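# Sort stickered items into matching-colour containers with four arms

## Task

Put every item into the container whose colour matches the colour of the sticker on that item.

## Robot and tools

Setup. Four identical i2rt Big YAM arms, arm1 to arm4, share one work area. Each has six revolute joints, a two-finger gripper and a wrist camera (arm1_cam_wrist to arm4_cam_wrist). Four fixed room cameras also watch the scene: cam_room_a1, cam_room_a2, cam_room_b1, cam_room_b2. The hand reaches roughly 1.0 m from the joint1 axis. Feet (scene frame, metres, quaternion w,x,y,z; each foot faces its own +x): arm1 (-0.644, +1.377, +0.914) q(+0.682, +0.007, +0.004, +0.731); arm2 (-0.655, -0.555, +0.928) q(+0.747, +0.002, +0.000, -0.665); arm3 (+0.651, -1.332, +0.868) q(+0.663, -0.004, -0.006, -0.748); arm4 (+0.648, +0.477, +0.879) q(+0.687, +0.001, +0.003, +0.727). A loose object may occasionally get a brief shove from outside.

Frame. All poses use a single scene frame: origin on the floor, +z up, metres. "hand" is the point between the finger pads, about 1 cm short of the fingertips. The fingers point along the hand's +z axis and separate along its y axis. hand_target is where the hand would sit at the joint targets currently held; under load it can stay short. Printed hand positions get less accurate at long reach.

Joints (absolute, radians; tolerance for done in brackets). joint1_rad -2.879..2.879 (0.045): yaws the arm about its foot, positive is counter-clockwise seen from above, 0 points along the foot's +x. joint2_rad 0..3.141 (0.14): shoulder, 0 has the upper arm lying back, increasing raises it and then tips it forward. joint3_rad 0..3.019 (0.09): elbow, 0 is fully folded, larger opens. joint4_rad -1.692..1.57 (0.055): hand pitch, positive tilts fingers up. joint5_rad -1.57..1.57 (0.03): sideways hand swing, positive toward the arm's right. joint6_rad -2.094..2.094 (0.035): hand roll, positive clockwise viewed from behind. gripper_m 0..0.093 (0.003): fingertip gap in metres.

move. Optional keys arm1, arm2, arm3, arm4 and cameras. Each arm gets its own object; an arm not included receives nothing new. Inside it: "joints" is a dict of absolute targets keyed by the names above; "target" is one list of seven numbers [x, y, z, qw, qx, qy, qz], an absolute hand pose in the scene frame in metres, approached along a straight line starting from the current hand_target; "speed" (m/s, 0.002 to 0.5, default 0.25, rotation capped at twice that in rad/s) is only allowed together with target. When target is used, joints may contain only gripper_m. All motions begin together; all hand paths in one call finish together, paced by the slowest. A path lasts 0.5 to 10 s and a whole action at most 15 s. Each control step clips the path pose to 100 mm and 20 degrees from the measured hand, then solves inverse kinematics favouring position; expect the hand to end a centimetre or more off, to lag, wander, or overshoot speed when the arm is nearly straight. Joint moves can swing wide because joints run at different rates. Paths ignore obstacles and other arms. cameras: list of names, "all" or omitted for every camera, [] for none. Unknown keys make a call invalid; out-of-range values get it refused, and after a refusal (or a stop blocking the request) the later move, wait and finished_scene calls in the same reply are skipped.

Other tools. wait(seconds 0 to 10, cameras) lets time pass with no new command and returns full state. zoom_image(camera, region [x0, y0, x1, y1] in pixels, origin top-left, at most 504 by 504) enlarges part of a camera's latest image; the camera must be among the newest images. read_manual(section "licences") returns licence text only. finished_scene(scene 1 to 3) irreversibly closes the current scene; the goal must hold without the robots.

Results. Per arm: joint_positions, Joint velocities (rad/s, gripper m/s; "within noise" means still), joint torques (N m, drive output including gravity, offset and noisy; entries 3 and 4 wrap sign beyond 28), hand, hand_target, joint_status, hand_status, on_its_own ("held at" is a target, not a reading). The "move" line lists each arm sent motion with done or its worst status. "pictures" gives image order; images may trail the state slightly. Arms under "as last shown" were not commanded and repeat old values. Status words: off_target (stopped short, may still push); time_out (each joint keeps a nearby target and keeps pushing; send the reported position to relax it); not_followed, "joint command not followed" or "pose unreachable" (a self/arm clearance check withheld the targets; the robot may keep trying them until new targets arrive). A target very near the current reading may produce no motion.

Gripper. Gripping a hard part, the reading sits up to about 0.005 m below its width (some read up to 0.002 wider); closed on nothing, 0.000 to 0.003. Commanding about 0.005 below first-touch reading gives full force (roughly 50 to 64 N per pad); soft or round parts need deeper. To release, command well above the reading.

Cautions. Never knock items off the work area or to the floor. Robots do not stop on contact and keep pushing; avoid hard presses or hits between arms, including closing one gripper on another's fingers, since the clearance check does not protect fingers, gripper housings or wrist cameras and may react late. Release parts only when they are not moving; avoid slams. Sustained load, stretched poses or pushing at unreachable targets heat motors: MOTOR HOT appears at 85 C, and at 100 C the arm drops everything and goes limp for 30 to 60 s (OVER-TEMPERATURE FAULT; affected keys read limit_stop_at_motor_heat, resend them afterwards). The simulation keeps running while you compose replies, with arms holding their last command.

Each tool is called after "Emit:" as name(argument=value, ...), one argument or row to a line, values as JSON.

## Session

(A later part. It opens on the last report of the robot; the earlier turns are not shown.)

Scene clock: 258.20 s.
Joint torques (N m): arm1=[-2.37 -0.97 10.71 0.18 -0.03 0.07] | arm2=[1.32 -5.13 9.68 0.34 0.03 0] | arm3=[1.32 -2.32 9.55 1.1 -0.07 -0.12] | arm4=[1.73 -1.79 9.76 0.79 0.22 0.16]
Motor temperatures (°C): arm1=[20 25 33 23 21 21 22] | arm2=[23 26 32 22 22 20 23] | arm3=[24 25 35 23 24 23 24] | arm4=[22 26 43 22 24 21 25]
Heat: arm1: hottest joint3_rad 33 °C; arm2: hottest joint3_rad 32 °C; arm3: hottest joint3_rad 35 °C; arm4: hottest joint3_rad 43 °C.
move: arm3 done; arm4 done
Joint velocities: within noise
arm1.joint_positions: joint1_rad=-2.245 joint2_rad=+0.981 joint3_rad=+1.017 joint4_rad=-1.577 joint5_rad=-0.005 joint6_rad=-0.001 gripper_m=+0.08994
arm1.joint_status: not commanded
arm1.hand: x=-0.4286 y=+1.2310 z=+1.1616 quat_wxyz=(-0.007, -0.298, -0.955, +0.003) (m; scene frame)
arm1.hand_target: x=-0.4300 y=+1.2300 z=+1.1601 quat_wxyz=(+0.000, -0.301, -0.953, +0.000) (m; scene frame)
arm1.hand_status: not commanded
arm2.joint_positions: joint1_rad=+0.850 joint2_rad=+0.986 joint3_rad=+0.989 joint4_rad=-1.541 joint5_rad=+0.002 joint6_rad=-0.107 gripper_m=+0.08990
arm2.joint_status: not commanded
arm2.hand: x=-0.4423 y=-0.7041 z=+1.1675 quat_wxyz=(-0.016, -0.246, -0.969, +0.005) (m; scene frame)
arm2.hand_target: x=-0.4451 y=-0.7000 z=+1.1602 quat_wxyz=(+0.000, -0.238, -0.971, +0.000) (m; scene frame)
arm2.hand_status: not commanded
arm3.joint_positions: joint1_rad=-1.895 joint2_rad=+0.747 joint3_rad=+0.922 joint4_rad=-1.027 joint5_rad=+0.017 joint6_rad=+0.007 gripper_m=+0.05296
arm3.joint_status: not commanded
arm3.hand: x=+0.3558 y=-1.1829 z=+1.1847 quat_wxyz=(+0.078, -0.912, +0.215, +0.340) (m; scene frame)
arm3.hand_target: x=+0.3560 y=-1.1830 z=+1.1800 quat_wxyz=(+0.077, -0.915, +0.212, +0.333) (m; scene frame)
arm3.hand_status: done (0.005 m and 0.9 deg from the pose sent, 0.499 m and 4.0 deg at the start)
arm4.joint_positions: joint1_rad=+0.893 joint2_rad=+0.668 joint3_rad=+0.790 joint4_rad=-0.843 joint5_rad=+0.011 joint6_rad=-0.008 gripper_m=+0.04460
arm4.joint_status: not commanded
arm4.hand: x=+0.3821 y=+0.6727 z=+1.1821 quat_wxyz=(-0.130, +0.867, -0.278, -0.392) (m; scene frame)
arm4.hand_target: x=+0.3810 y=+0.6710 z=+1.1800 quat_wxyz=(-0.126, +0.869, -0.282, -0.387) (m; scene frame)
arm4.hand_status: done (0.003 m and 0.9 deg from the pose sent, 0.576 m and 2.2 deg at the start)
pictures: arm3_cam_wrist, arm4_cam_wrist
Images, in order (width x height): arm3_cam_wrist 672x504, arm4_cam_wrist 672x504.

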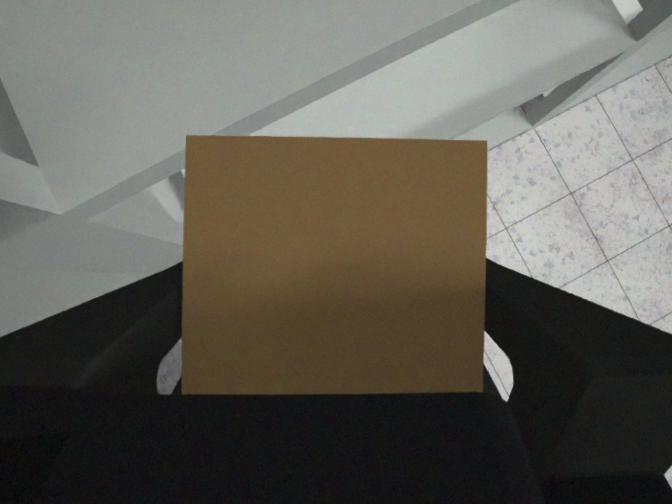

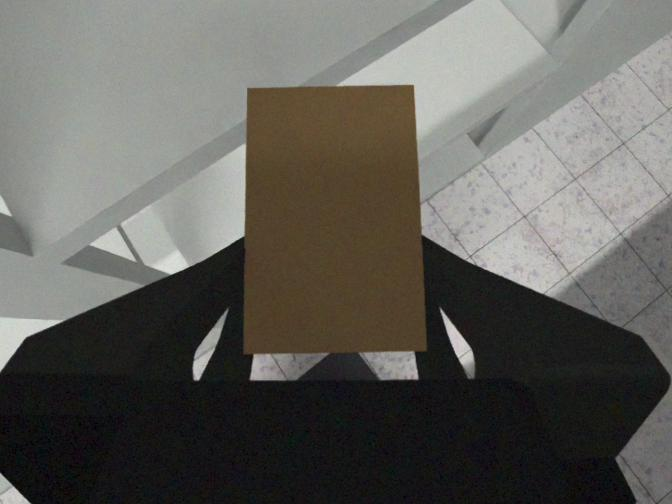

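Emit:
move(
  arm3={"joints": {"joint1_rad": -0.9, "joint5_rad": 0}},
  arm4={"joints": {"joint1_rad": 0.2, "joint5_rad": 0}},
  cameras=[],
)

Emit:
move(
  arm3={"joints": {"joint1_rad": 0.1}},
  arm4={"joints": {"joint1_rad": -0.5}},
  cameras=[],
)

Emit:
move(
  arm3={"joints": {"joint1_rad": 0.99}},
  arm4={"joints": {"joint1_rad": -1.133}},
  cameras=["arm3_cam_wrist", "arm4_cam_wrist", "cam_room_a1", "cam_room_a2"],
)

Scene clock: 264.73 s.
Joint torques (N m): arm1=[-2.43 -1.2 10.66 -0.03 -0.02 -0.01] | arm2=[1.32 -5.13 9.65 0.35 0.04 -0.01] | arm3=[1.9 -2.37 9.55 1.09 0.02 -0.12] | arm4=[0.5 -1.79 9.76 0.83 0.06 0.16]
Motor temperatures (°C): arm1=[20 25 33 23 21 21 22] | arm2=[23 26 32 22 22 20 23] | arm3=[24 25 34 23 24 23 24] | arm4=[22 26 42 22 24 21 25]
Heat: arm1: hottest joint3_rad 33 °C; arm2: hottest joint3_rad 32 °C; arm3: hottest joint3_rad 34 °C; arm4: hottest joint3_rad 42 °C.
move: arm3 done; arm4 done
Joint velocities: within noise
arm1, arm2: as last shown
arm3.joint_positions: joint1_rad=-0.909 joint2_rad=+0.748 joint3_rad=+0.922 joint4_rad=-1.027 joint5_rad=-0.001 joint6_rad=+0.006 gripper_m=+0.05300
arm3.joint_status: all done
arm3.hand: x=+0.3687 y=-1.4961 z=+1.1885 quat_wxyz=(-0.102, -0.902, -0.245, +0.340) (m; scene frame)
arm3.hand_target: x=+0.3707 y=-1.4984 z=+1.1844 quat_wxyz=(-0.100, -0.903, -0.253, +0.334) (m; scene frame)
arm3.hand_status: not commanded
arm4.joint_positions: joint1_rad=+0.202 joint2_rad=+0.668 joint3_rad=+0.790 joint4_rad=-0.843 joint5_rad=+0.001 joint6_rad=-0.006 gripper_m=+0.04463
arm4.joint_status: all done
arm4.hand: x=+0.5655 y=+0.7979 z=+1.1807 quat_wxyz=(-0.250, +0.723, -0.555, -0.326) (m; scene frame)
arm4.hand_target: x=+0.5660 y=+0.7979 z=+1.1787 quat_wxyz=(-0.244, +0.722, -0.561, -0.323) (m; scene frame)
arm4.hand_status: not commanded
pictures: none
No camera images: "cameras" was empty.

Scene clock: 266.23 s.
Joint torques (N m): arm1=[-2.37 -1.67 10.55 0.21 -0.03 0.03] | arm2=[1.32 -5.07 9.68 0.34 0.03 0] | arm3=[1.85 -2.26 9.54 1.17 0.05 -0.11] | arm4=[0.85 -1.73 9.7 0.84 0.07 0.14]
Motor temperatures (°C): arm1=[20 25 33 23 21 21 22] | arm2=[23 26 32 22 22 20 23] | arm3=[24 25 34 23 24 23 24] | arm4=[22 26 41 22 24 21 25]
Heat: arm1: hottest joint3_rad 33 °C; arm2: hottest joint3_rad 32 °C; arm3: hottest joint3_rad 34 °C; arm4: hottest joint3_rad 41 °C.
move: arm3 done; arm4 done
Joint velocities: within noise
arm1, arm2: as last shown
arm3.joint_positions: joint1_rad=+0.091 joint2_rad=+0.748 joint3_rad=+0.922 joint4_rad=-1.027 joint5_rad=-0.001 joint6_rad=+0.005 gripper_m=+0.05305
arm3.joint_status: all done
arm3.hand: x=+0.6403 y=-1.6556 z=+1.1910 quat_wxyz=(-0.251, -0.672, -0.648, +0.256) (m; scene frame)
arm3.hand_target: x=+0.6433 y=-1.6552 z=+1.1869 quat_wxyz=(-0.247, -0.669, -0.655, +0.251) (m; scene frame)
arm3.hand_status: not commanded
arm4.joint_positions: joint1_rad=-0.498 joint2_rad=+0.668 joint3_rad=+0.790 joint4_rad=-0.843 joint5_rad=+0.001 joint6_rad=-0.005 gripper_m=+0.04465
arm4.joint_status: all done
arm4.hand: x=+0.7909 y=+0.7768 z=+1.1797 quat_wxyz=(-0.346, +0.490, -0.770, -0.219) (m; scene frame)
arm4.hand_target: x=+0.7914 y=+0.7765 z=+1.1777 quat_wxyz=(-0.340, +0.486, -0.775, -0.218) (m; scene frame)
arm4.hand_status: not commanded
pictures: none
No camera images: "cameras" was empty.

Scene clock: 267.67 s.
Joint torques (N m): arm1=[-1.85 -1.55 10.78 0.2 -0.02 0] | arm2=[1.44 -5.13 9.66 0.34 0.04 0] | arm3=[1.9 -2.37 9.51 1.17 0.07 -0.11] | arm4=[0.85 -1.67 9.68 0.87 0.07 0.16]
Motor temperatures (°C): arm1=[20 25 33 23 21 21 22] | arm2=[23 26 32 22 22 20 23] | arm3=[24 25 33 23 24 23 24] | arm4=[22 25 41 22 24 21 25]
Heat: arm1: hottest joint3_rad 33 °C; arm2: hottest joint3_rad 32 °C; arm3: hottest joint3_rad 33 °C; arm4: hottest joint3_rad 41 °C.
move: arm3 done; arm4 done
Joint velocities: within noise
arm1, arm2: as last shown
arm3.joint_positions: joint1_rad=+0.981 joint2_rad=+0.748 joint3_rad=+0.922 joint4_rad=-1.027 joint5_rad=-0.001 joint6_rad=+0.005 gripper_m=+0.05309
arm3.joint_status: all done
arm3.hand: x=+0.8993 y=-1.5419 z=+1.1898 quat_wxyz=(-0.333, -0.326, -0.876, +0.127) (m; scene frame)
arm3.hand_target: x=+0.9008 y=-1.5393 z=+1.1856 quat_wxyz=(-0.327, -0.320, -0.880, +0.125) (m; scene frame)
arm3.hand_status: not commanded
arm4.joint_positions: joint1_rad=-1.131 joint2_rad=+0.668 joint3_rad=+0.790 joint4_rad=-0.843 joint5_rad=+0.000 joint6_rad=-0.005 gripper_m=+0.04466
arm4.joint_status: all done
arm4.hand: x=+0.9401 y=+0.6352 z=+1.1795 quat_wxyz=(-0.397, +0.226, -0.884, -0.099) (m; scene frame)
arm4.hand_target: x=+0.9403 y=+0.6346 z=+1.1775 quat_wxyz=(-0.391, +0.222, -0.888, -0.099) (m; scene frame)
arm4.hand_status: not commanded
pictures: arm3_cam_wrist, arm4_cam_wrist, cam_room_a1, cam_room_a2
Images, in order (width x height): arm3_cam_wrist 672x504, arm4_cam_wrist 672x504, cam_room_a1 672x504, cam_room_a2 672x504.

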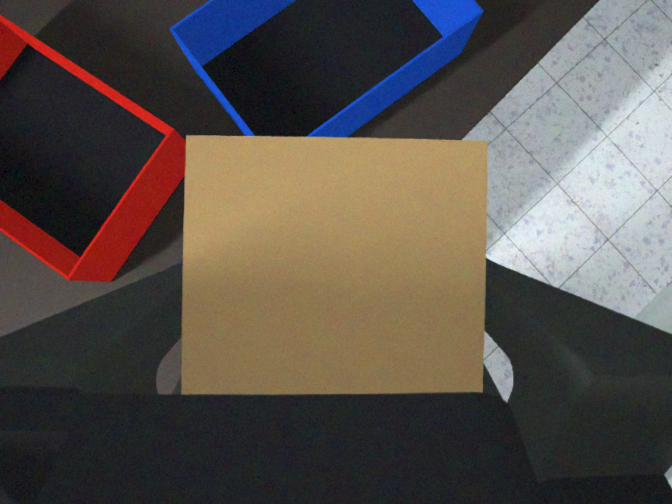

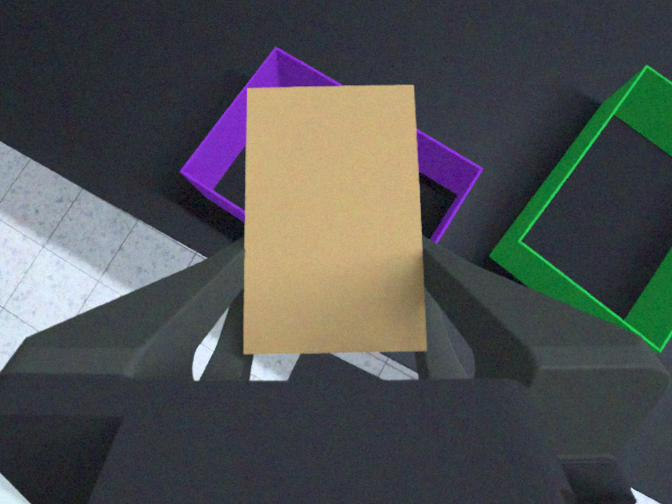

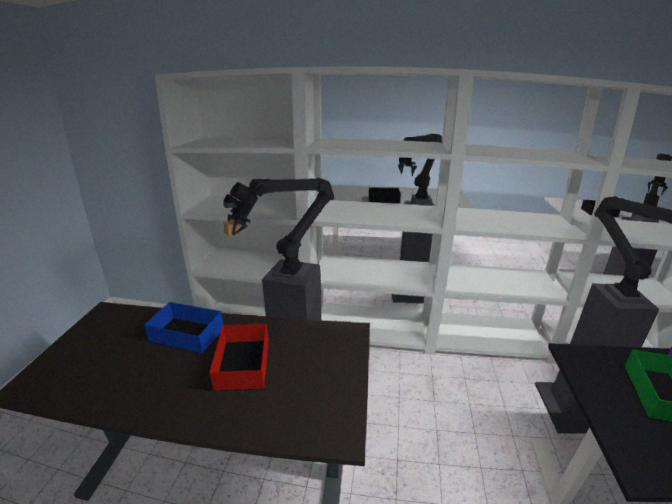

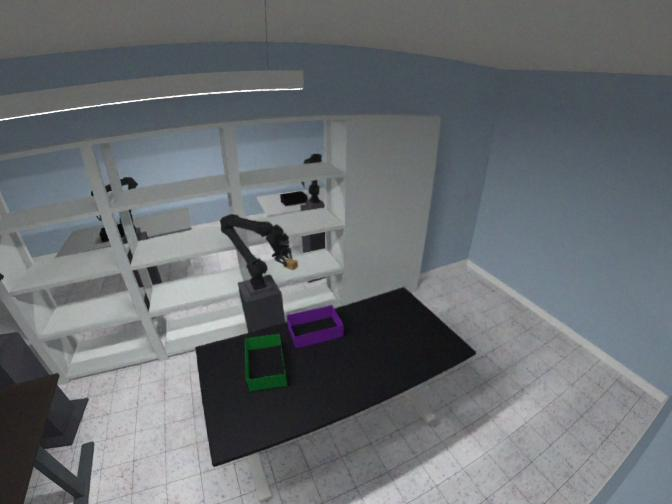

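Emit:
move(
  arm3={"target": [1.143, -1.748, 0.92, 0.3011, 0.3255, 0.8895, -0.1102], "speed": 0.2},
  arm4={"target": [1.106, 0.7235, 0.92, 0.3820, -0.2246, 0.8913, 0.0963], "speed": 0.2},
  cameras=["arm3_cam_wrist", "arm4_cam_wrist", "cam_room_a1", "cam_room_a2"],
)

Scene clock: 278.20 s.
Joint torques (N m): arm1=[-2.78 -1.61 10.7 0.2 -0.08 0.05] | arm2=[1.49 -5.19 9.68 0.36 0.03 0] | arm3=[1.67 -18.55 11.73 1.83 -0.07 -0.07] | arm4=[0.38 -11.93 9.05 1.89 0.05 0.08]
Motor temperatures (°C): arm1=[20 25 33 23 21 21 22] | arm2=[23 26 32 22 22 20 23] | arm3=[24 25 33 23 24 23 24] | arm4=[22 25 39 22 24 21 26]
Heat: arm1: hottest joint3_rad 33 °C; arm2: hottest joint3_rad 32 °C; arm3: hottest joint3_rad 33 °C; arm4: hottest joint3_rad 39 °C.
move: arm3 off_target; arm4 off_target
Joint velocities: within noise
arm1, arm2: as last shown
arm3.joint_positions: joint1_rad=+0.981 joint2_rad=+1.852 joint3_rad=+1.152 joint4_rad=-0.292 joint5_rad=-0.007 joint6_rad=+0.005 gripper_m=+0.05309
arm3.joint_status: not commanded
arm3.hand: x=+1.1202 y=-1.7343 z=+0.8968 quat_wxyz=(-0.272, -0.333, -0.897, +0.101) (m; scene frame)
arm3.hand_target: x=+1.1417 y=-1.7467 z=+0.9208 quat_wxyz=(-0.301, -0.325, -0.890, +0.110) (m; scene frame)
arm3.hand_status: off_target (0.035 m and 3.8 deg from the pose sent, 0.418 m and 4.4 deg at the start)
arm4.joint_positions: joint1_rad=-1.131 joint2_rad=+1.580 joint3_rad=+0.666 joint4_rad=+0.106 joint5_rad=+0.000 joint6_rad=-0.005 gripper_m=+0.04466
arm4.joint_status: not commanded
arm4.hand: x=+1.0847 y=+0.7132 z=+0.9044 quat_wxyz=(-0.358, +0.231, -0.900, -0.089) (m; scene frame)
arm4.hand_target: x=+1.1049 y=+0.7229 z=+0.9209 quat_wxyz=(-0.382, +0.225, -0.891, -0.096) (m; scene frame)
arm4.hand_status: off_target (0.028 m and 3.1 deg from the pose sent, 0.320 m and 2.0 deg at the start)
pictures: arm3_cam_wrist, arm4_cam_wrist, cam_room_a1, cam_room_a2
Images, in order (width x height): arm3_cam_wrist 672x504, arm4_cam_wrist 672x504, cam_room_a1 672x504, cam_room_a2 672x504.

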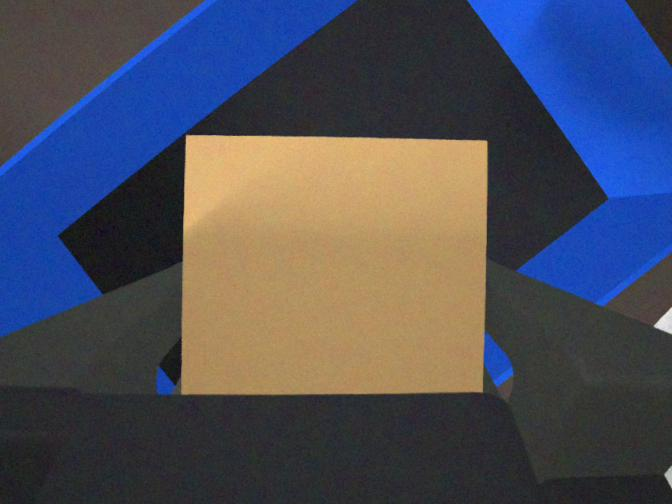

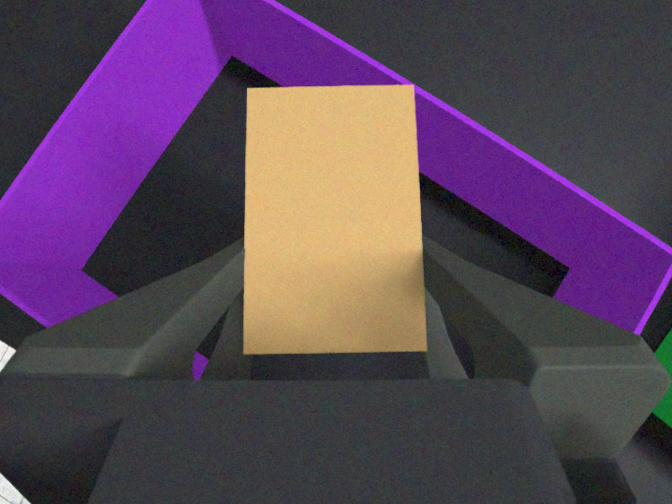

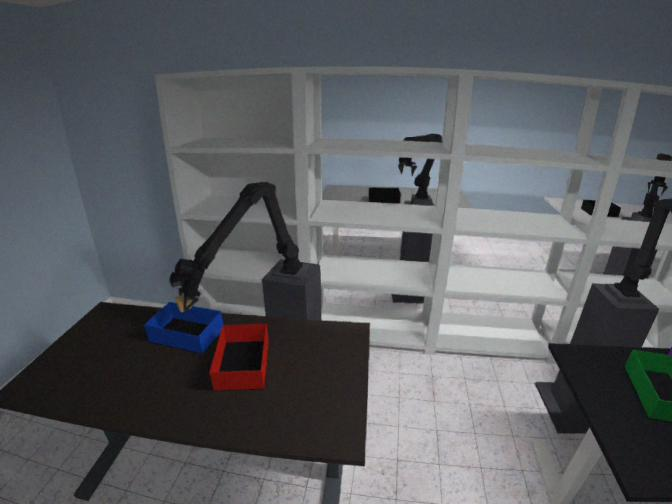

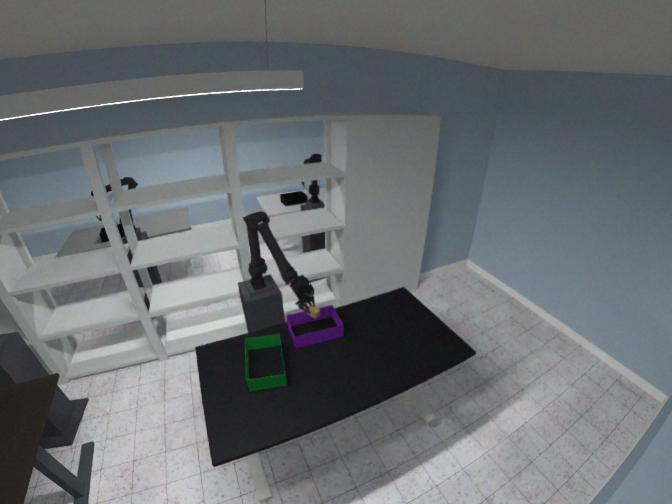

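Emit:
move(
  arm3={"target": [1.145, -1.749, 0.82, 0.3011, 0.3255, 0.8895, -0.1102], "speed": 0.1},
  arm4={"target": [1.105, 0.7225, 0.82, 0.3820, -0.2246, 0.8913, 0.0963], "speed": 0.1},
  cameras=["arm3_cam_wrist", "arm4_cam_wrist", "cam_room_a1", "cam_room_a2"],
)

Scene clock: 284.50 s.
Joint torques (N m): arm1=[-3.02 -1.32 10.62 0.12 -0.07 0.07] | arm2=[1.26 -5.07 9.65 0.35 0.04 -0.01] | arm3=[1.67 -19.55 7.71 1.98 -0.01 -0.04] | arm4=[0.32 -13.86 4.93 1.87 0.04 0.08]
Motor temperatures (°C): arm1=[20 25 33 23 21 21 22] | arm2=[23 26 32 22 22 20 23] | arm3=[24 25 33 23 24 23 24] | arm4=[22 25 38 22 24 21 26]
Heat: arm1: hottest joint3_rad 33 °C; arm2: hottest joint3_rad 32 °C; arm3: hottest joint3_rad 33 °C; arm4: hottest joint3_rad 38 °C.
move: arm3 off_target; arm4 done
Joint velocities: within noise
arm1, arm2: as last shown
arm3.joint_positions: joint1_rad=+0.981 joint2_rad=+2.037 joint3_rad=+1.152 joint4_rad=-0.068 joint5_rad=-0.007 joint6_rad=+0.005 gripper_m=+0.05309
arm3.joint_status: not commanded
arm3.hand: x=+1.1342 y=-1.7474 z=+0.8159 quat_wxyz=(-0.289, -0.331, -0.892, +0.108) (m; scene frame)
arm3.hand_target: x=+1.1449 y=-1.7487 z=+0.8202 quat_wxyz=(-0.301, -0.325, -0.890, +0.110) (m; scene frame)
arm3.hand_status: off_target (0.012 m and 1.6 deg from the pose sent, 0.082 m and 3.8 deg at the start)
arm4.joint_positions: joint1_rad=-1.131 joint2_rad=+1.874 joint3_rad=+0.666 joint4_rad=+0.430 joint5_rad=+0.000 joint6_rad=-0.005 gripper_m=+0.04466
arm4.joint_status: not commanded
arm4.hand: x=+1.0967 y=+0.7196 z=+0.8179 quat_wxyz=(-0.372, +0.229, -0.895, -0.093) (m; scene frame)
arm4.hand_target: x=+1.1049 y=+0.7224 z=+0.8202 quat_wxyz=(-0.382, +0.225, -0.891, -0.096) (m; scene frame)
arm4.hand_status: done (0.009 m and 1.4 deg from the pose sent, 0.087 m and 3.1 deg at the start)
pictures: arm3_cam_wrist, arm4_cam_wrist, cam_room_a1, cam_room_a2
Images, in order (width x height): arm3_cam_wrist 672x504, arm4_cam_wrist 672x504, cam_room_a1 672x504, cam_room_a2 672x504.

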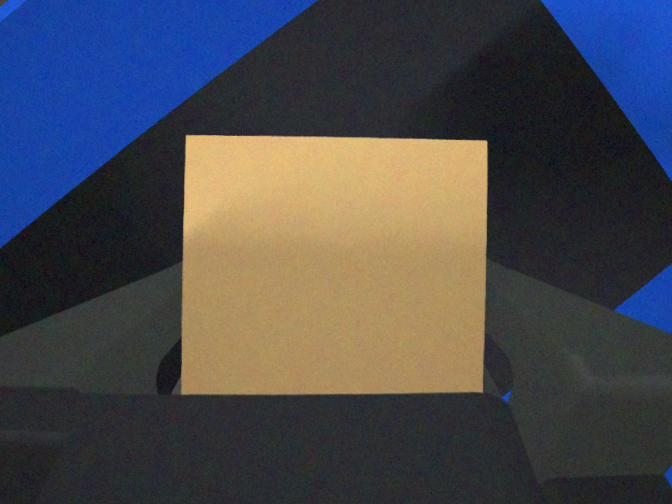

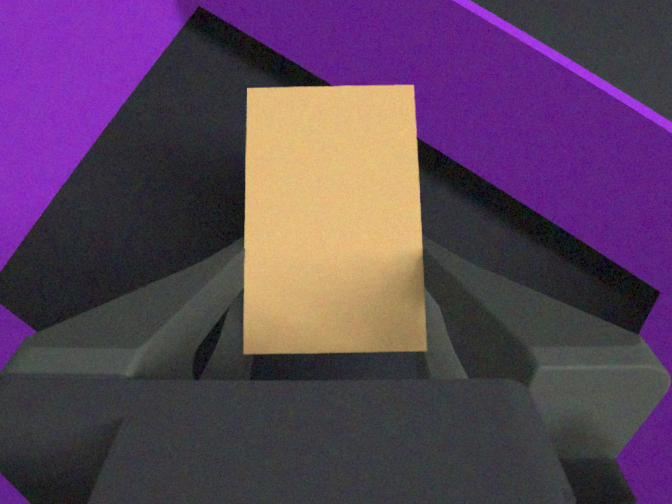

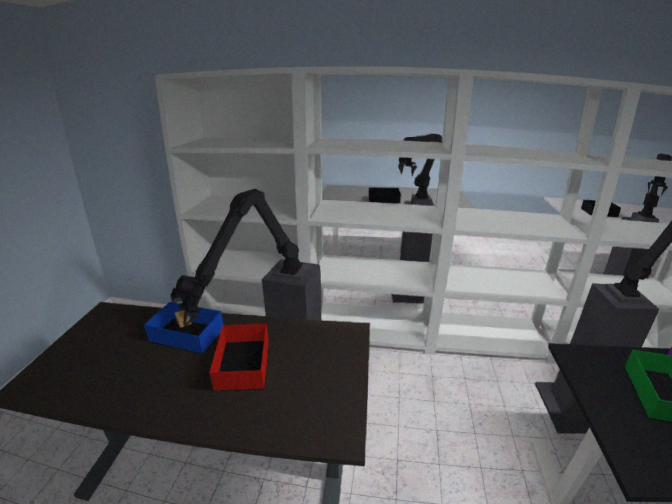

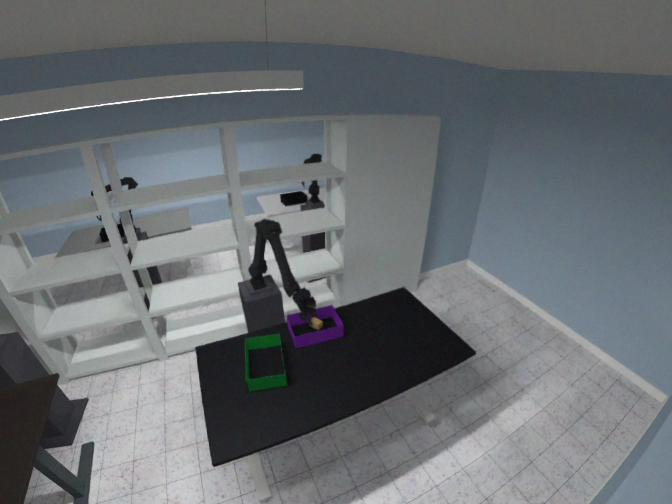

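Emit:
move(
  arm3={"target": [1.143, -1.747, 0.782, 0.3011, 0.3255, 0.8895, -0.1102], "speed": 0.06},
  arm4={"target": [1.094, 0.7166, 0.782, 0.3820, -0.2246, 0.8913, 0.0963], "speed": 0.06},
  cameras=["arm3_cam_wrist", "arm4_cam_wrist"],
)

Emit:
move(
  arm3={"target": [1.143, -1.747, 0.767, 0.3011, 0.3255, 0.8895, -0.1102], "speed": 0.04},
  arm4={"target": [1.094, 0.7166, 0.767, 0.3820, -0.2246, 0.8913, 0.0963], "speed": 0.04},
  cameras=["arm3_cam_wrist", "arm4_cam_wrist"],
)

Scene clock: 291.17 s.
Joint torques (N m): arm1=[-2.14 -1.79 10.78 0.08 -0.03 0.02] | arm2=[1.44 -5.07 9.66 0.39 0.03 0] | arm3=[1.73 -19.19 6.49 2.06 0.03 -0.04] | arm4=[0.32 -14.04 2.97 1.94 0.05 0.07]
Motor temperatures (°C): arm1=[20 25 33 23 21 21 22] | arm2=[23 26 32 22 22 20 23] | arm3=[24 25 32 23 24 23 24] | arm4=[22 25 37 22 24 21 26]
Heat: arm1: hottest joint3_rad 33 °C; arm2: hottest joint3_rad 32 °C; arm3: hottest joint3_rad 32 °C; arm4: hottest joint3_rad 37 °C.
move: arm3 done; arm4 done
Joint velocities: within noise
arm1, arm2: as last shown
arm3.joint_positions: joint1_rad=+0.981 joint2_rad=+2.108 joint3_rad=+1.152 joint4_rad=+0.016 joint5_rad=-0.007 joint6_rad=+0.005 gripper_m=+0.05309
arm3.joint_status: not commanded
arm3.hand: x=+1.1358 y=-1.7492 z=+0.7840 quat_wxyz=(-0.295, -0.330, -0.890, +0.110) (m; scene frame)
arm3.hand_target: x=+1.1429 y=-1.7468 z=+0.7821 quat_wxyz=(-0.301, -0.325, -0.890, +0.110) (m; scene frame)
arm3.hand_status: done (0.008 m and 0.9 deg from the pose sent, 0.035 m and 1.6 deg at the start)
arm4.joint_positions: joint1_rad=-1.131 joint2_rad=+1.983 joint3_rad=+0.658 joint4_rad=+0.565 joint5_rad=+0.000 joint6_rad=-0.005 gripper_m=+0.04466
arm4.joint_status: not commanded
arm4.hand: x=+1.0938 y=+0.7180 z=+0.7867 quat_wxyz=(-0.380, +0.228, -0.891, -0.095) (m; scene frame)
arm4.hand_target: x=+1.0939 y=+0.7166 z=+0.7820 quat_wxyz=(-0.382, +0.225, -0.891, -0.096) (m; scene frame)
arm4.hand_status: done (0.005 m and 0.5 deg from the pose sent, 0.036 m and 1.4 deg at the start)
pictures: arm3_cam_wrist, arm4_cam_wrist
Images, in order (width x height): arm3_cam_wrist 672x504, arm4_cam_wrist 672x504.

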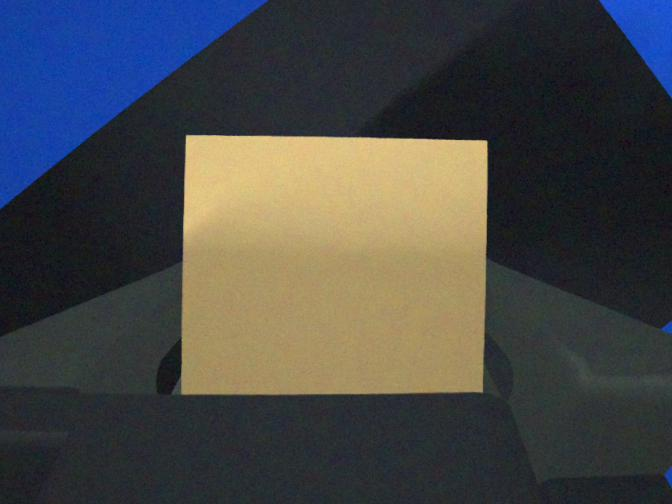

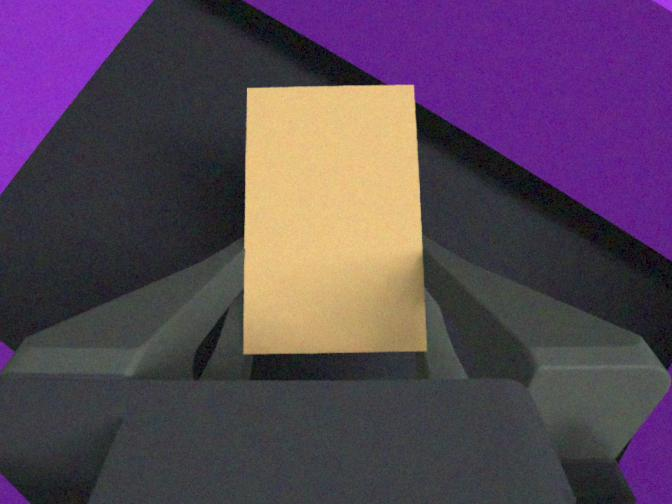

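Scene clock: 292.27 s.
Joint torques (N m): arm1=[-2.26 -1.9 10.81 0.23 -0.01 0.07] | arm2=[1.38 -5.01 9.66 0.34 0.04 -0.01] | arm3=[1.85 -19.31 6.53 2 0.03 -0.03] | arm4=[0.38 -13.51 3.18 1.91 0.05 0.1]
Motor temperatures (°C): arm1=[20 25 33 23 21 21 22] | arm2=[23 26 32 22 22 20 23] | arm3=[24 25 32 23 24 23 24] | arm4=[22 25 37 22 24 21 26]
Heat: arm1: hottest joint3_rad 33 °C; arm2: hottest joint3_rad 32 °C; arm3: hottest joint3_rad 32 °C; arm4: hottest joint3_rad 37 °C.
move: arm3 done; arm4 done
Joint velocities: within noise
arm1, arm2: as last shown
arm3.joint_positions: joint1_rad=+0.981 joint2_rad=+2.140 joint3_rad=+1.152 joint4_rad=+0.045 joint5_rad=-0.007 joint6_rad=+0.005 gripper_m=+0.05309
arm3.joint_status: not commanded
arm3.hand: x=+1.1348 y=-1.7485 z=+0.7685 quat_wxyz=(-0.294, -0.330, -0.890, +0.109) (m; scene frame)
arm3.hand_target: x=+1.1429 y=-1.7468 z=+0.7670 quat_wxyz=(-0.301, -0.326, -0.890, +0.110) (m; scene frame)
arm3.hand_status: done (0.008 m and 1.0 deg from the pose sent, 0.019 m and 0.9 deg at the start)
arm4.joint_positions: joint1_rad=-1.131 joint2_rad=+2.033 joint3_rad=+0.658 joint4_rad=+0.608 joint5_rad=+0.000 joint6_rad=-0.005 gripper_m=+0.04466
arm4.joint_status: not commanded
arm4.hand: x=+1.0900 y=+0.7160 z=+0.7701 quat_wxyz=(-0.377, +0.229, -0.893, -0.094) (m; scene frame)
arm4.hand_target: x=+1.0940 y=+0.7166 z=+0.7671 quat_wxyz=(-0.382, +0.225, -0.891, -0.096) (m; scene frame)
arm4.hand_status: done (0.005 m and 0.8 deg from the pose sent, 0.020 m and 0.5 deg at the start)
pictures: arm3_cam_wrist, arm4_cam_wrist
Images, in order (width x height): arm3_cam_wrist 672x504, arm4_cam_wrist 672x504.

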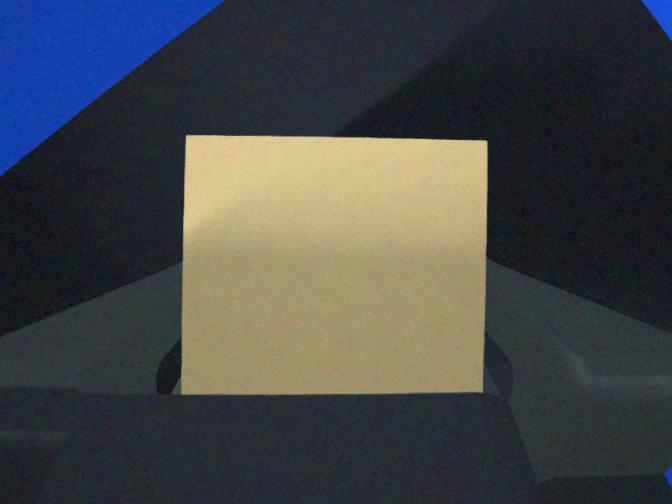

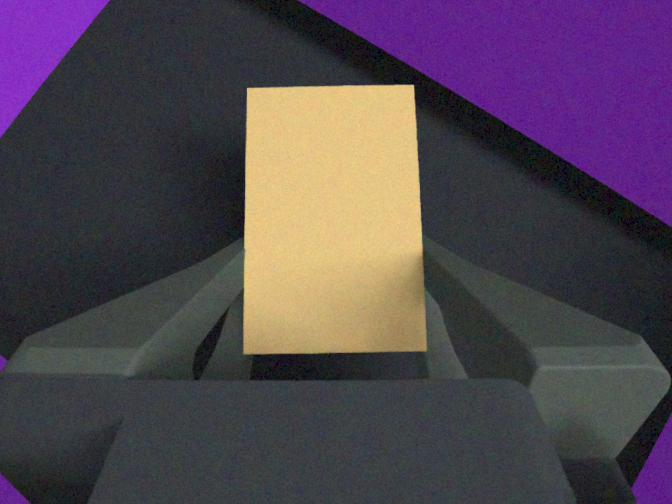

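Emit:
move(
  arm3={"target": [1.143, -1.747, 0.759, 0.3011, 0.3255, 0.8895, -0.1102], "speed": 0.03},
  arm4={"target": [1.094, 0.7166, 0.759, 0.3820, -0.2246, 0.8913, 0.0963], "speed": 0.03},
  cameras=[],
)

Emit:
move(
  arm3={"target": [1.143, -1.747, 0.753, 0.3011, 0.3255, 0.8895, -0.1102], "speed": 0.03},
  arm4={"target": [1.094, 0.7166, 0.753, 0.3820, -0.2246, 0.8913, 0.0963], "speed": 0.03},
  cameras=["arm3_cam_wrist", "arm4_cam_wrist"],
)

Emit:
move(
  arm3={"target": [1.143, -1.747, 0.746, 0.3011, 0.3255, 0.8895, -0.1102], "speed": 0.03},
  arm4={"target": [1.094, 0.7166, 0.746, 0.3820, -0.2246, 0.8913, 0.0963], "speed": 0.03},
  cameras=["arm3_cam_wrist", "arm4_cam_wrist"],
)

Scene clock: 302.57 s.
Joint torques (N m): arm1=[-2.67 -1.73 10.62 0.21 0 0.05] | arm2=[1.32 -5.13 9.65 0.34 0.03 0] | arm3=[1.9 -19.19 6.58 1.98 0.05 -0.03] | arm4=[0.26 -13.74 3.37 1.98 0.06 0.1]
Motor temperatures (°C): arm1=[20 24 33 23 21 21 22] | arm2=[23 26 32 22 22 20 23] | arm3=[24 26 31 23 24 23 24] | arm4=[22 25 35 22 24 21 26]
Heat: arm1: hottest joint3_rad 33 °C; arm2: hottest joint3_rad 32 °C; arm3: hottest joint3_rad 31 °C; arm4: hottest joint3_rad 35 °C.
move: arm3 done; arm4 done
Joint velocities: within noise
arm1.joint_positions: joint1_rad=-2.245 joint2_rad=+0.981 joint3_rad=+1.017 joint4_rad=-1.577 joint5_rad=-0.005 joint6_rad=-0.001 gripper_m=+0.08994
arm1.joint_status: not commanded
arm1.hand: x=-0.4286 y=+1.2310 z=+1.1616 quat_wxyz=(-0.007, -0.298, -0.955, +0.003) (m; scene frame)
arm1.hand_target: x=-0.4300 y=+1.2300 z=+1.1601 quat_wxyz=(+0.000, -0.301, -0.953, +0.000) (m; scene frame)
arm1.hand_status: not commanded
arm2.joint_positions: joint1_rad=+0.850 joint2_rad=+0.986 joint3_rad=+0.989 joint4_rad=-1.541 joint5_rad=+0.002 joint6_rad=-0.107 gripper_m=+0.08990
arm2.joint_status: not commanded
arm2.hand: x=-0.4423 y=-0.7041 z=+1.1675 quat_wxyz=(-0.016, -0.246, -0.969, +0.005) (m; scene frame)
arm2.hand_target: x=-0.4451 y=-0.7000 z=+1.1602 quat_wxyz=(+0.000, -0.238, -0.971, +0.000) (m; scene frame)
arm2.hand_status: not commanded
arm3.joint_positions: joint1_rad=+0.981 joint2_rad=+2.155 joint3_rad=+1.152 joint4_rad=+0.061 joint5_rad=-0.007 joint6_rad=+0.005 gripper_m=+0.05309
arm3.joint_status: not commanded
arm3.hand: x=+1.1345 y=-1.7483 z=+0.7614 quat_wxyz=(-0.294, -0.330, -0.890, +0.109) (m; scene frame)
arm3.hand_target: x=+1.1429 y=-1.7468 z=+0.7592 quat_wxyz=(-0.301, -0.325, -0.890, +0.110) (m; scene frame)
arm3.hand_status: done (0.009 m and 1.0 deg from the pose sent, 0.013 m and 1.0 deg at the start)
arm4.joint_positions: joint1_rad=-1.131 joint2_rad=+2.058 joint3_rad=+0.658 joint4_rad=+0.630 joint5_rad=+0.000 joint6_rad=-0.005 gripper_m=+0.04466
arm4.joint_status: not commanded
arm4.hand: x=+1.0879 y=+0.7148 z=+0.7619 quat_wxyz=(-0.376, +0.229, -0.893, -0.094) (m; scene frame)
arm4.hand_target: x=+1.0939 y=+0.7165 z=+0.7591 quat_wxyz=(-0.382, +0.225, -0.891, -0.096) (m; scene frame)
arm4.hand_status: done (0.007 m and 1.0 deg from the pose sent, 0.012 m and 0.8 deg at the start)
pictures: none
No camera images: "cameras" was empty.

Scene clock: 303.53 s.
Joint torques (N m): arm1=[-2.55 -1.61 10.7 0.09 -0.05 0.06] | arm2=[1.38 -5.13 9.68 0.35 0.04 -0.01] | arm3=[1.85 -19.31 6.64 2.03 0.04 -0.04] | arm4=[1.08 -13.51 3.54 1.77 0.06 0.1]
Motor temperatures (°C): arm1=[20 24 33 23 21 21 22] | arm2=[23 26 32 22 22 20 23] | arm3=[24 26 31 23 24 23 24] | arm4=[22 25 35 22 24 21 26]
Heat: arm1: hottest joint3_rad 33 °C; arm2: hottest joint3_rad 32 °C; arm3: hottest joint3_rad 31 °C; arm4: hottest joint3_rad 35 °C.
move: arm3 done; arm4 done
Joint velocities: within noise
arm1, arm2: as last shown
arm3.joint_positions: joint1_rad=+0.981 joint2_rad=+2.168 joint3_rad=+1.152 joint4_rad=+0.073 joint5_rad=-0.007 joint6_rad=+0.005 gripper_m=+0.05309
arm3.joint_status: not commanded
arm3.hand: x=+1.1338 y=-1.7478 z=+0.7551 quat_wxyz=(-0.293, -0.330, -0.890, +0.109) (m; scene frame)
arm3.hand_target: x=+1.1429 y=-1.7467 z=+0.7531 quat_wxyz=(-0.301, -0.326, -0.890, +0.110) (m; scene frame)
arm3.hand_status: done (0.009 m and 1.1 deg from the pose sent, 0.012 m and 1.0 deg at the start)
arm4.joint_positions: joint1_rad=-1.131 joint2_rad=+2.076 joint3_rad=+0.658 joint4_rad=+0.648 joint5_rad=+0.000 joint6_rad=-0.005 gripper_m=+0.04466
arm4.joint_status: not commanded
arm4.hand: x=+1.0868 y=+0.7142 z=+0.7567 quat_wxyz=(-0.376, +0.229, -0.893, -0.094) (m; scene frame)
arm4.hand_target: x=+1.0938 y=+0.7165 z=+0.7531 quat_wxyz=(-0.382, +0.225, -0.891, -0.096) (m; scene frame)
arm4.hand_status: done (0.008 m and 0.9 deg from the pose sent, 0.011 m and 0.9 deg at the start)
pictures: arm3_cam_wrist, arm4_cam_wrist
Images, in order (width x height): arm3_cam_wrist 672x504, arm4_cam_wrist 672x504.

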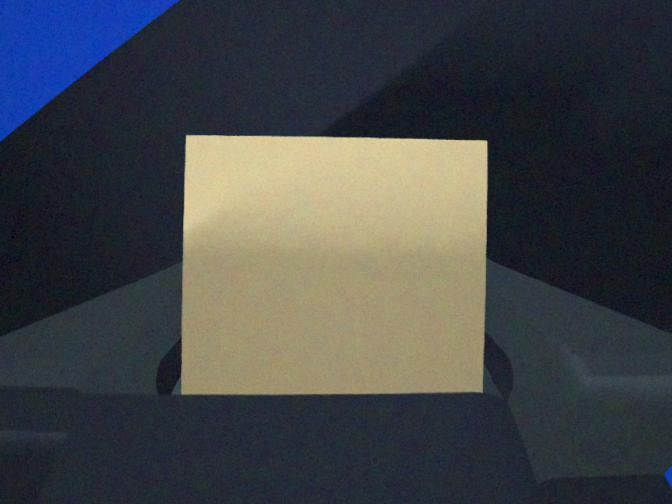

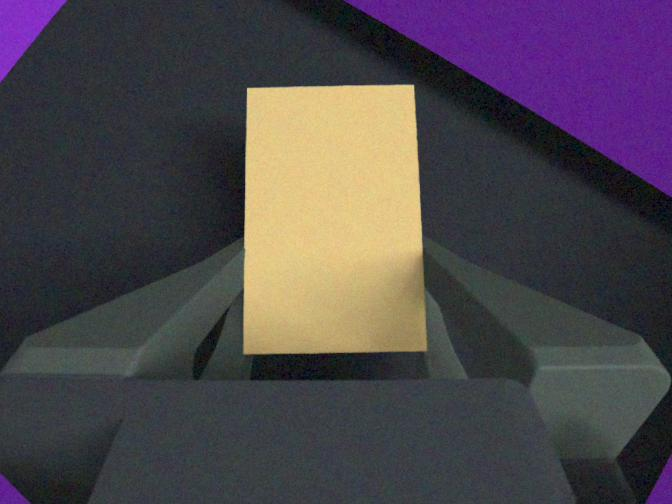

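Scene clock: 304.50 s.
Joint torques (N m): arm1=[-2.55 -1.67 10.76 0.18 -0.03 0.01] | arm2=[1.38 -5.07 9.7 0.34 0.03 0] | arm3=[1.79 -19.25 6.69 1.95 0.06 -0.03] | arm4=[0.44 -13.8 3.44 1.85 0.05 0.08]
Motor temperatures (°C): arm1=[20 24 33 23 21 21 22] | arm2=[23 26 32 22 22 20 23] | arm3=[24 26 31 23 24 23 24] | arm4=[22 25 35 22 24 21 26]
Heat: arm1: hottest joint3_rad 33 °C; arm2: hottest joint3_rad 32 °C; arm3: hottest joint3_rad 31 °C; arm4: hottest joint3_rad 35 °C.
move: arm3 done; arm4 done
Joint velocities: within noise
arm1, arm2: as last shown
arm3.joint_positions: joint1_rad=+0.981 joint2_rad=+2.184 joint3_rad=+1.152 joint4_rad=+0.087 joint5_rad=-0.007 joint6_rad=+0.005 gripper_m=+0.05309
arm3.joint_status: not commanded
arm3.hand: x=+1.1329 y=-1.7472 z=+0.7477 quat_wxyz=(-0.293, -0.330, -0.891, +0.109) (m; scene frame)
arm3.hand_target: x=+1.1429 y=-1.7467 z=+0.7462 quat_wxyz=(-0.301, -0.325, -0.890, +0.110) (m; scene frame)
arm3.hand_status: done (0.010 m and 1.1 deg from the pose sent, 0.013 m and 1.0 deg at the start)
arm4.joint_positions: joint1_rad=-1.131 joint2_rad=+2.100 joint3_rad=+0.664 joint4_rad=+0.665 joint5_rad=+0.000 joint6_rad=-0.005 gripper_m=+0.04466
arm4.joint_status: not commanded
arm4.hand: x=+1.0868 y=+0.7142 z=+0.7494 quat_wxyz=(-0.375, +0.229, -0.893, -0.094) (m; scene frame)
arm4.hand_target: x=+1.0938 y=+0.7165 z=+0.7462 quat_wxyz=(-0.382, +0.225, -0.891, -0.096) (m; scene frame)
arm4.hand_status: done (0.008 m and 1.0 deg from the pose sent, 0.013 m and 0.9 deg at the start)
pictures: arm3_cam_wrist, arm4_cam_wrist
Images, in order (width x height): arm3_cam_wrist 672x504, arm4_cam_wrist 672x504.

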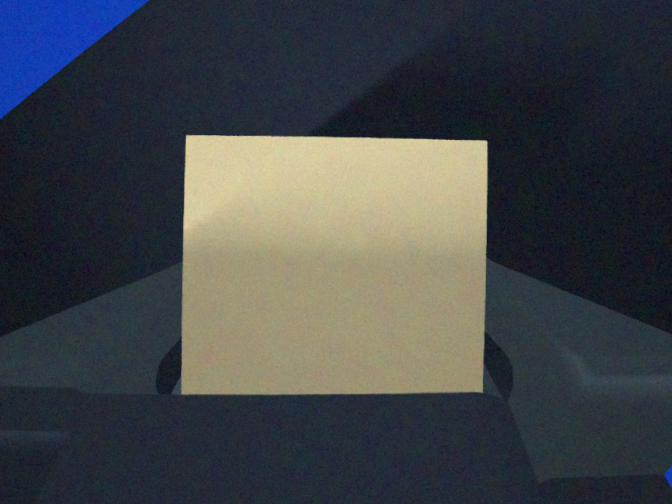

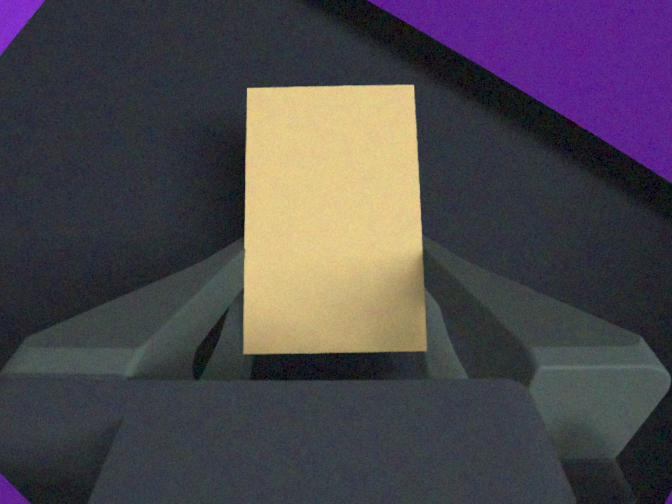

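Not in contact yet; continue small steps.

Emit:
move(
  arm3={"target": [1.143, -1.747, 0.741, 0.3011, 0.3255, 0.8895, -0.1102], "speed": 0.02},
  arm4={"target": [1.094, 0.7166, 0.741, 0.3820, -0.2246, 0.8913, 0.0963], "speed": 0.02},
  cameras=["arm3_cam_wrist", "arm4_cam_wrist"],
)

Emit:
move(
  arm3={"target": [1.143, -1.747, 0.736, 0.3011, 0.3255, 0.8895, -0.1102], "speed": 0.02},
  arm4={"target": [1.094, 0.7166, 0.736, 0.3820, -0.2246, 0.8913, 0.0963], "speed": 0.02},
  cameras=["arm3_cam_wrist", "arm4_cam_wrist"],
)

Scene clock: 310.40 s.
Joint torques (N m): arm1=[-2.2 -1.49 10.51 0.18 -0.01 0.08] | arm2=[1.49 -5.07 9.66 0.36 0.03 -0.01] | arm3=[1.79 -18.61 6.87 1.88 0.04 -0.03] | arm4=[0.73 -12.75 3.59 1.72 0.05 0.11]
Motor temperatures (°C): arm1=[20 24 33 23 21 21 22] | arm2=[23 25 32 22 22 20 23] | arm3=[24 26 31 23 24 23 24] | arm4=[22 24 34 22 24 21 26]
Heat: arm1: hottest joint3_rad 33 °C; arm2: hottest joint3_rad 32 °C; arm3: hottest joint3_rad 31 °C; arm4: hottest joint3_rad 34 °C.
move: arm3 off_target; arm4 done
Joint velocities: within noise
arm1, arm2: as last shown
arm3.joint_positions: joint1_rad=+0.981 joint2_rad=+2.188 joint3_rad=+1.152 joint4_rad=+0.098 joint5_rad=-0.007 joint6_rad=+0.005 gripper_m=+0.05309
arm3.joint_status: not commanded
arm3.hand: x=+1.1339 y=-1.7480 z=+0.7470 quat_wxyz=(-0.296, -0.330, -0.890, +0.110) (m; scene frame)
arm3.hand_target: x=+1.1428 y=-1.7467 z=+0.7411 quat_wxyz=(-0.301, -0.325, -0.890, +0.110) (m; scene frame)
arm3.hand_status: off_target (0.011 m and 0.8 deg from the pose sent, 0.012 m and 1.1 deg at the start)
arm4.joint_positions: joint1_rad=-1.131 joint2_rad=+2.108 joint3_rad=+0.665 joint4_rad=+0.681 joint5_rad=+0.000 joint6_rad=-0.005 gripper_m=+0.04466
arm4.joint_status: not commanded
arm4.hand: x=+1.0876 y=+0.7146 z=+0.7484 quat_wxyz=(-0.379, +0.228, -0.892, -0.094) (m; scene frame)
arm4.hand_target: x=+1.0937 y=+0.7165 z=+0.7412 quat_wxyz=(-0.382, +0.225, -0.891, -0.096) (m; scene frame)
arm4.hand_status: done (0.010 m and 0.6 deg from the pose sent, 0.011 m and 1.0 deg at the start)
pictures: arm3_cam_wrist, arm4_cam_wrist
Images, in order (width x height): arm3_cam_wrist 672x504, arm4_cam_wrist 672x504.

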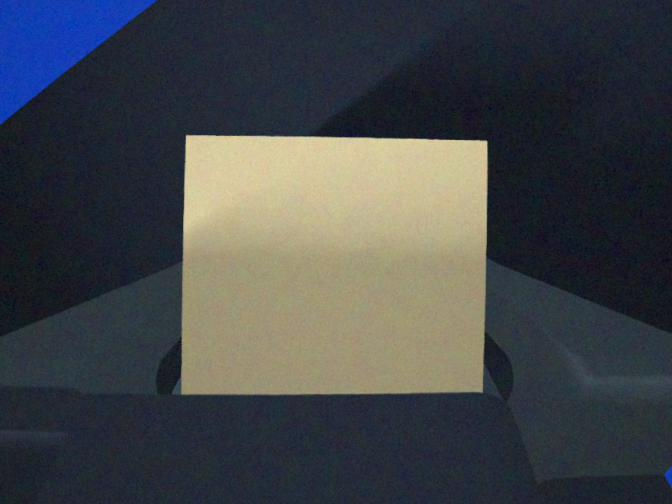

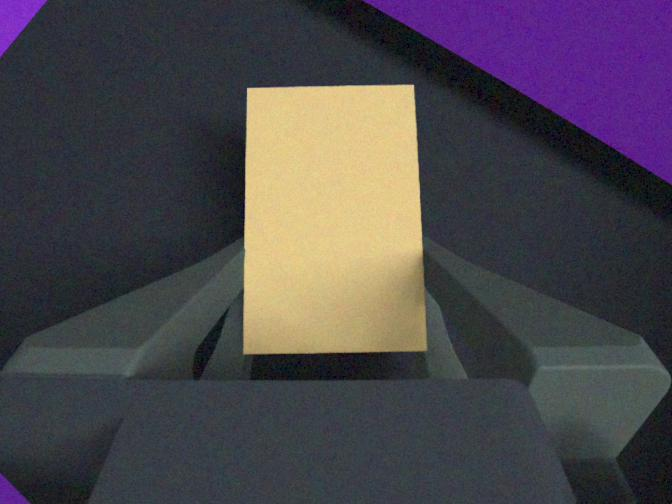

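Scene clock: 311.37 s.
Joint torques (N m): arm1=[-1.61 -1.61 10.66 0.18 -0.02 0.07] | arm2=[1.32 -5.13 9.69 0.36 0.04 -0.01] | arm3=[1.67 -17.85 6.98 1.84 0.05 -0.03] | arm4=[0.21 -12.22 3.37 1.51 0.06 0.1]
Motor temperatures (°C): arm1=[20 24 33 23 21 21 22] | arm2=[23 25 32 22 22 20 23] | arm3=[24 26 31 23 24 23 24] | arm4=[22 24 34 22 24 21 26]
Heat: arm1: hottest joint3_rad 33 °C; arm2: hottest joint3_rad 32 °C; arm3: hottest joint3_rad 31 °C; arm4: hottest joint3_rad 34 °C.
move: arm3 off_target; arm4 off_target
Joint velocities: within noise
arm1, arm2: as last shown
arm3.joint_positions: joint1_rad=+0.981 joint2_rad=+2.191 joint3_rad=+1.152 joint4_rad=+0.110 joint5_rad=-0.007 joint6_rad=+0.005 gripper_m=+0.05309
arm3.joint_status: not commanded
arm3.hand: x=+1.1350 y=-1.7489 z=+0.7466 quat_wxyz=(-0.300, -0.329, -0.888, +0.111) (m; scene frame)
arm3.hand_target: x=+1.1426 y=-1.7466 z=+0.7362 quat_wxyz=(-0.301, -0.325, -0.890, +0.110) (m; scene frame)
arm3.hand_status: off_target (0.013 m and 0.5 deg from the pose sent, 0.014 m and 0.8 deg at the start)
arm4.joint_positions: joint1_rad=-1.131 joint2_rad=+2.117 joint3_rad=+0.671 joint4_rad=+0.698 joint5_rad=+0.000 joint6_rad=-0.005 gripper_m=+0.04466
arm4.joint_status: not commanded
arm4.hand: x=+1.0909 y=+0.7164 z=+0.7485 quat_wxyz=(-0.385, +0.228, -0.889, -0.096) (m; scene frame)
arm4.hand_target: x=+1.0935 y=+0.7164 z=+0.7363 quat_wxyz=(-0.382, +0.225, -0.891, -0.096) (m; scene frame)
arm4.hand_status: off_target (0.013 m and 0.6 deg from the pose sent, 0.014 m and 0.6 deg at the start)
pictures: arm3_cam_wrist, arm4_cam_wrist
Images, in order (width x height): arm3_cam_wrist 672x504, arm4_cam_wrist 672x504.

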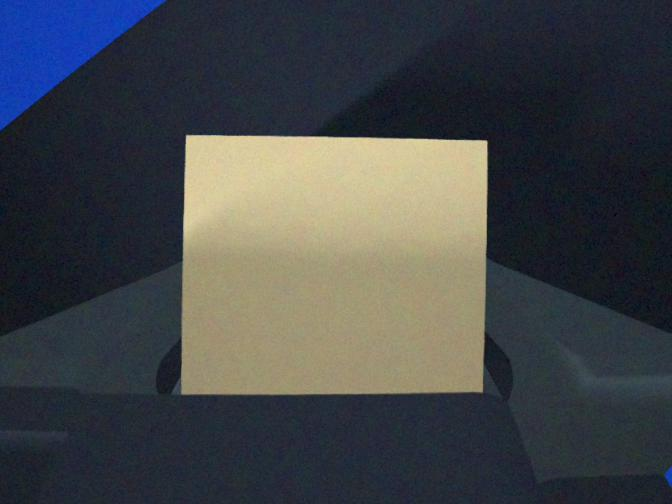

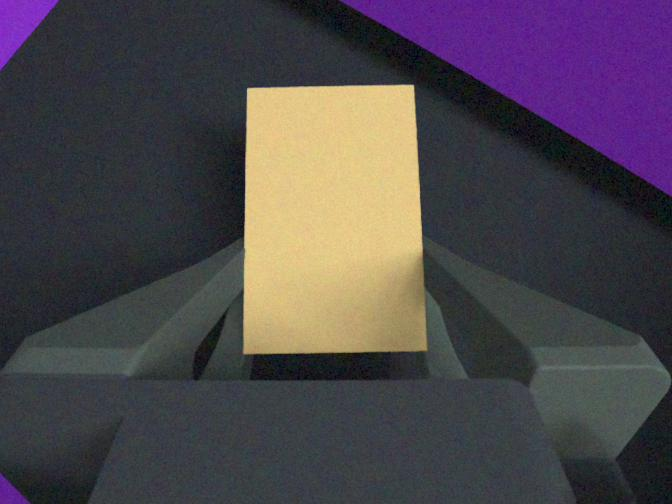

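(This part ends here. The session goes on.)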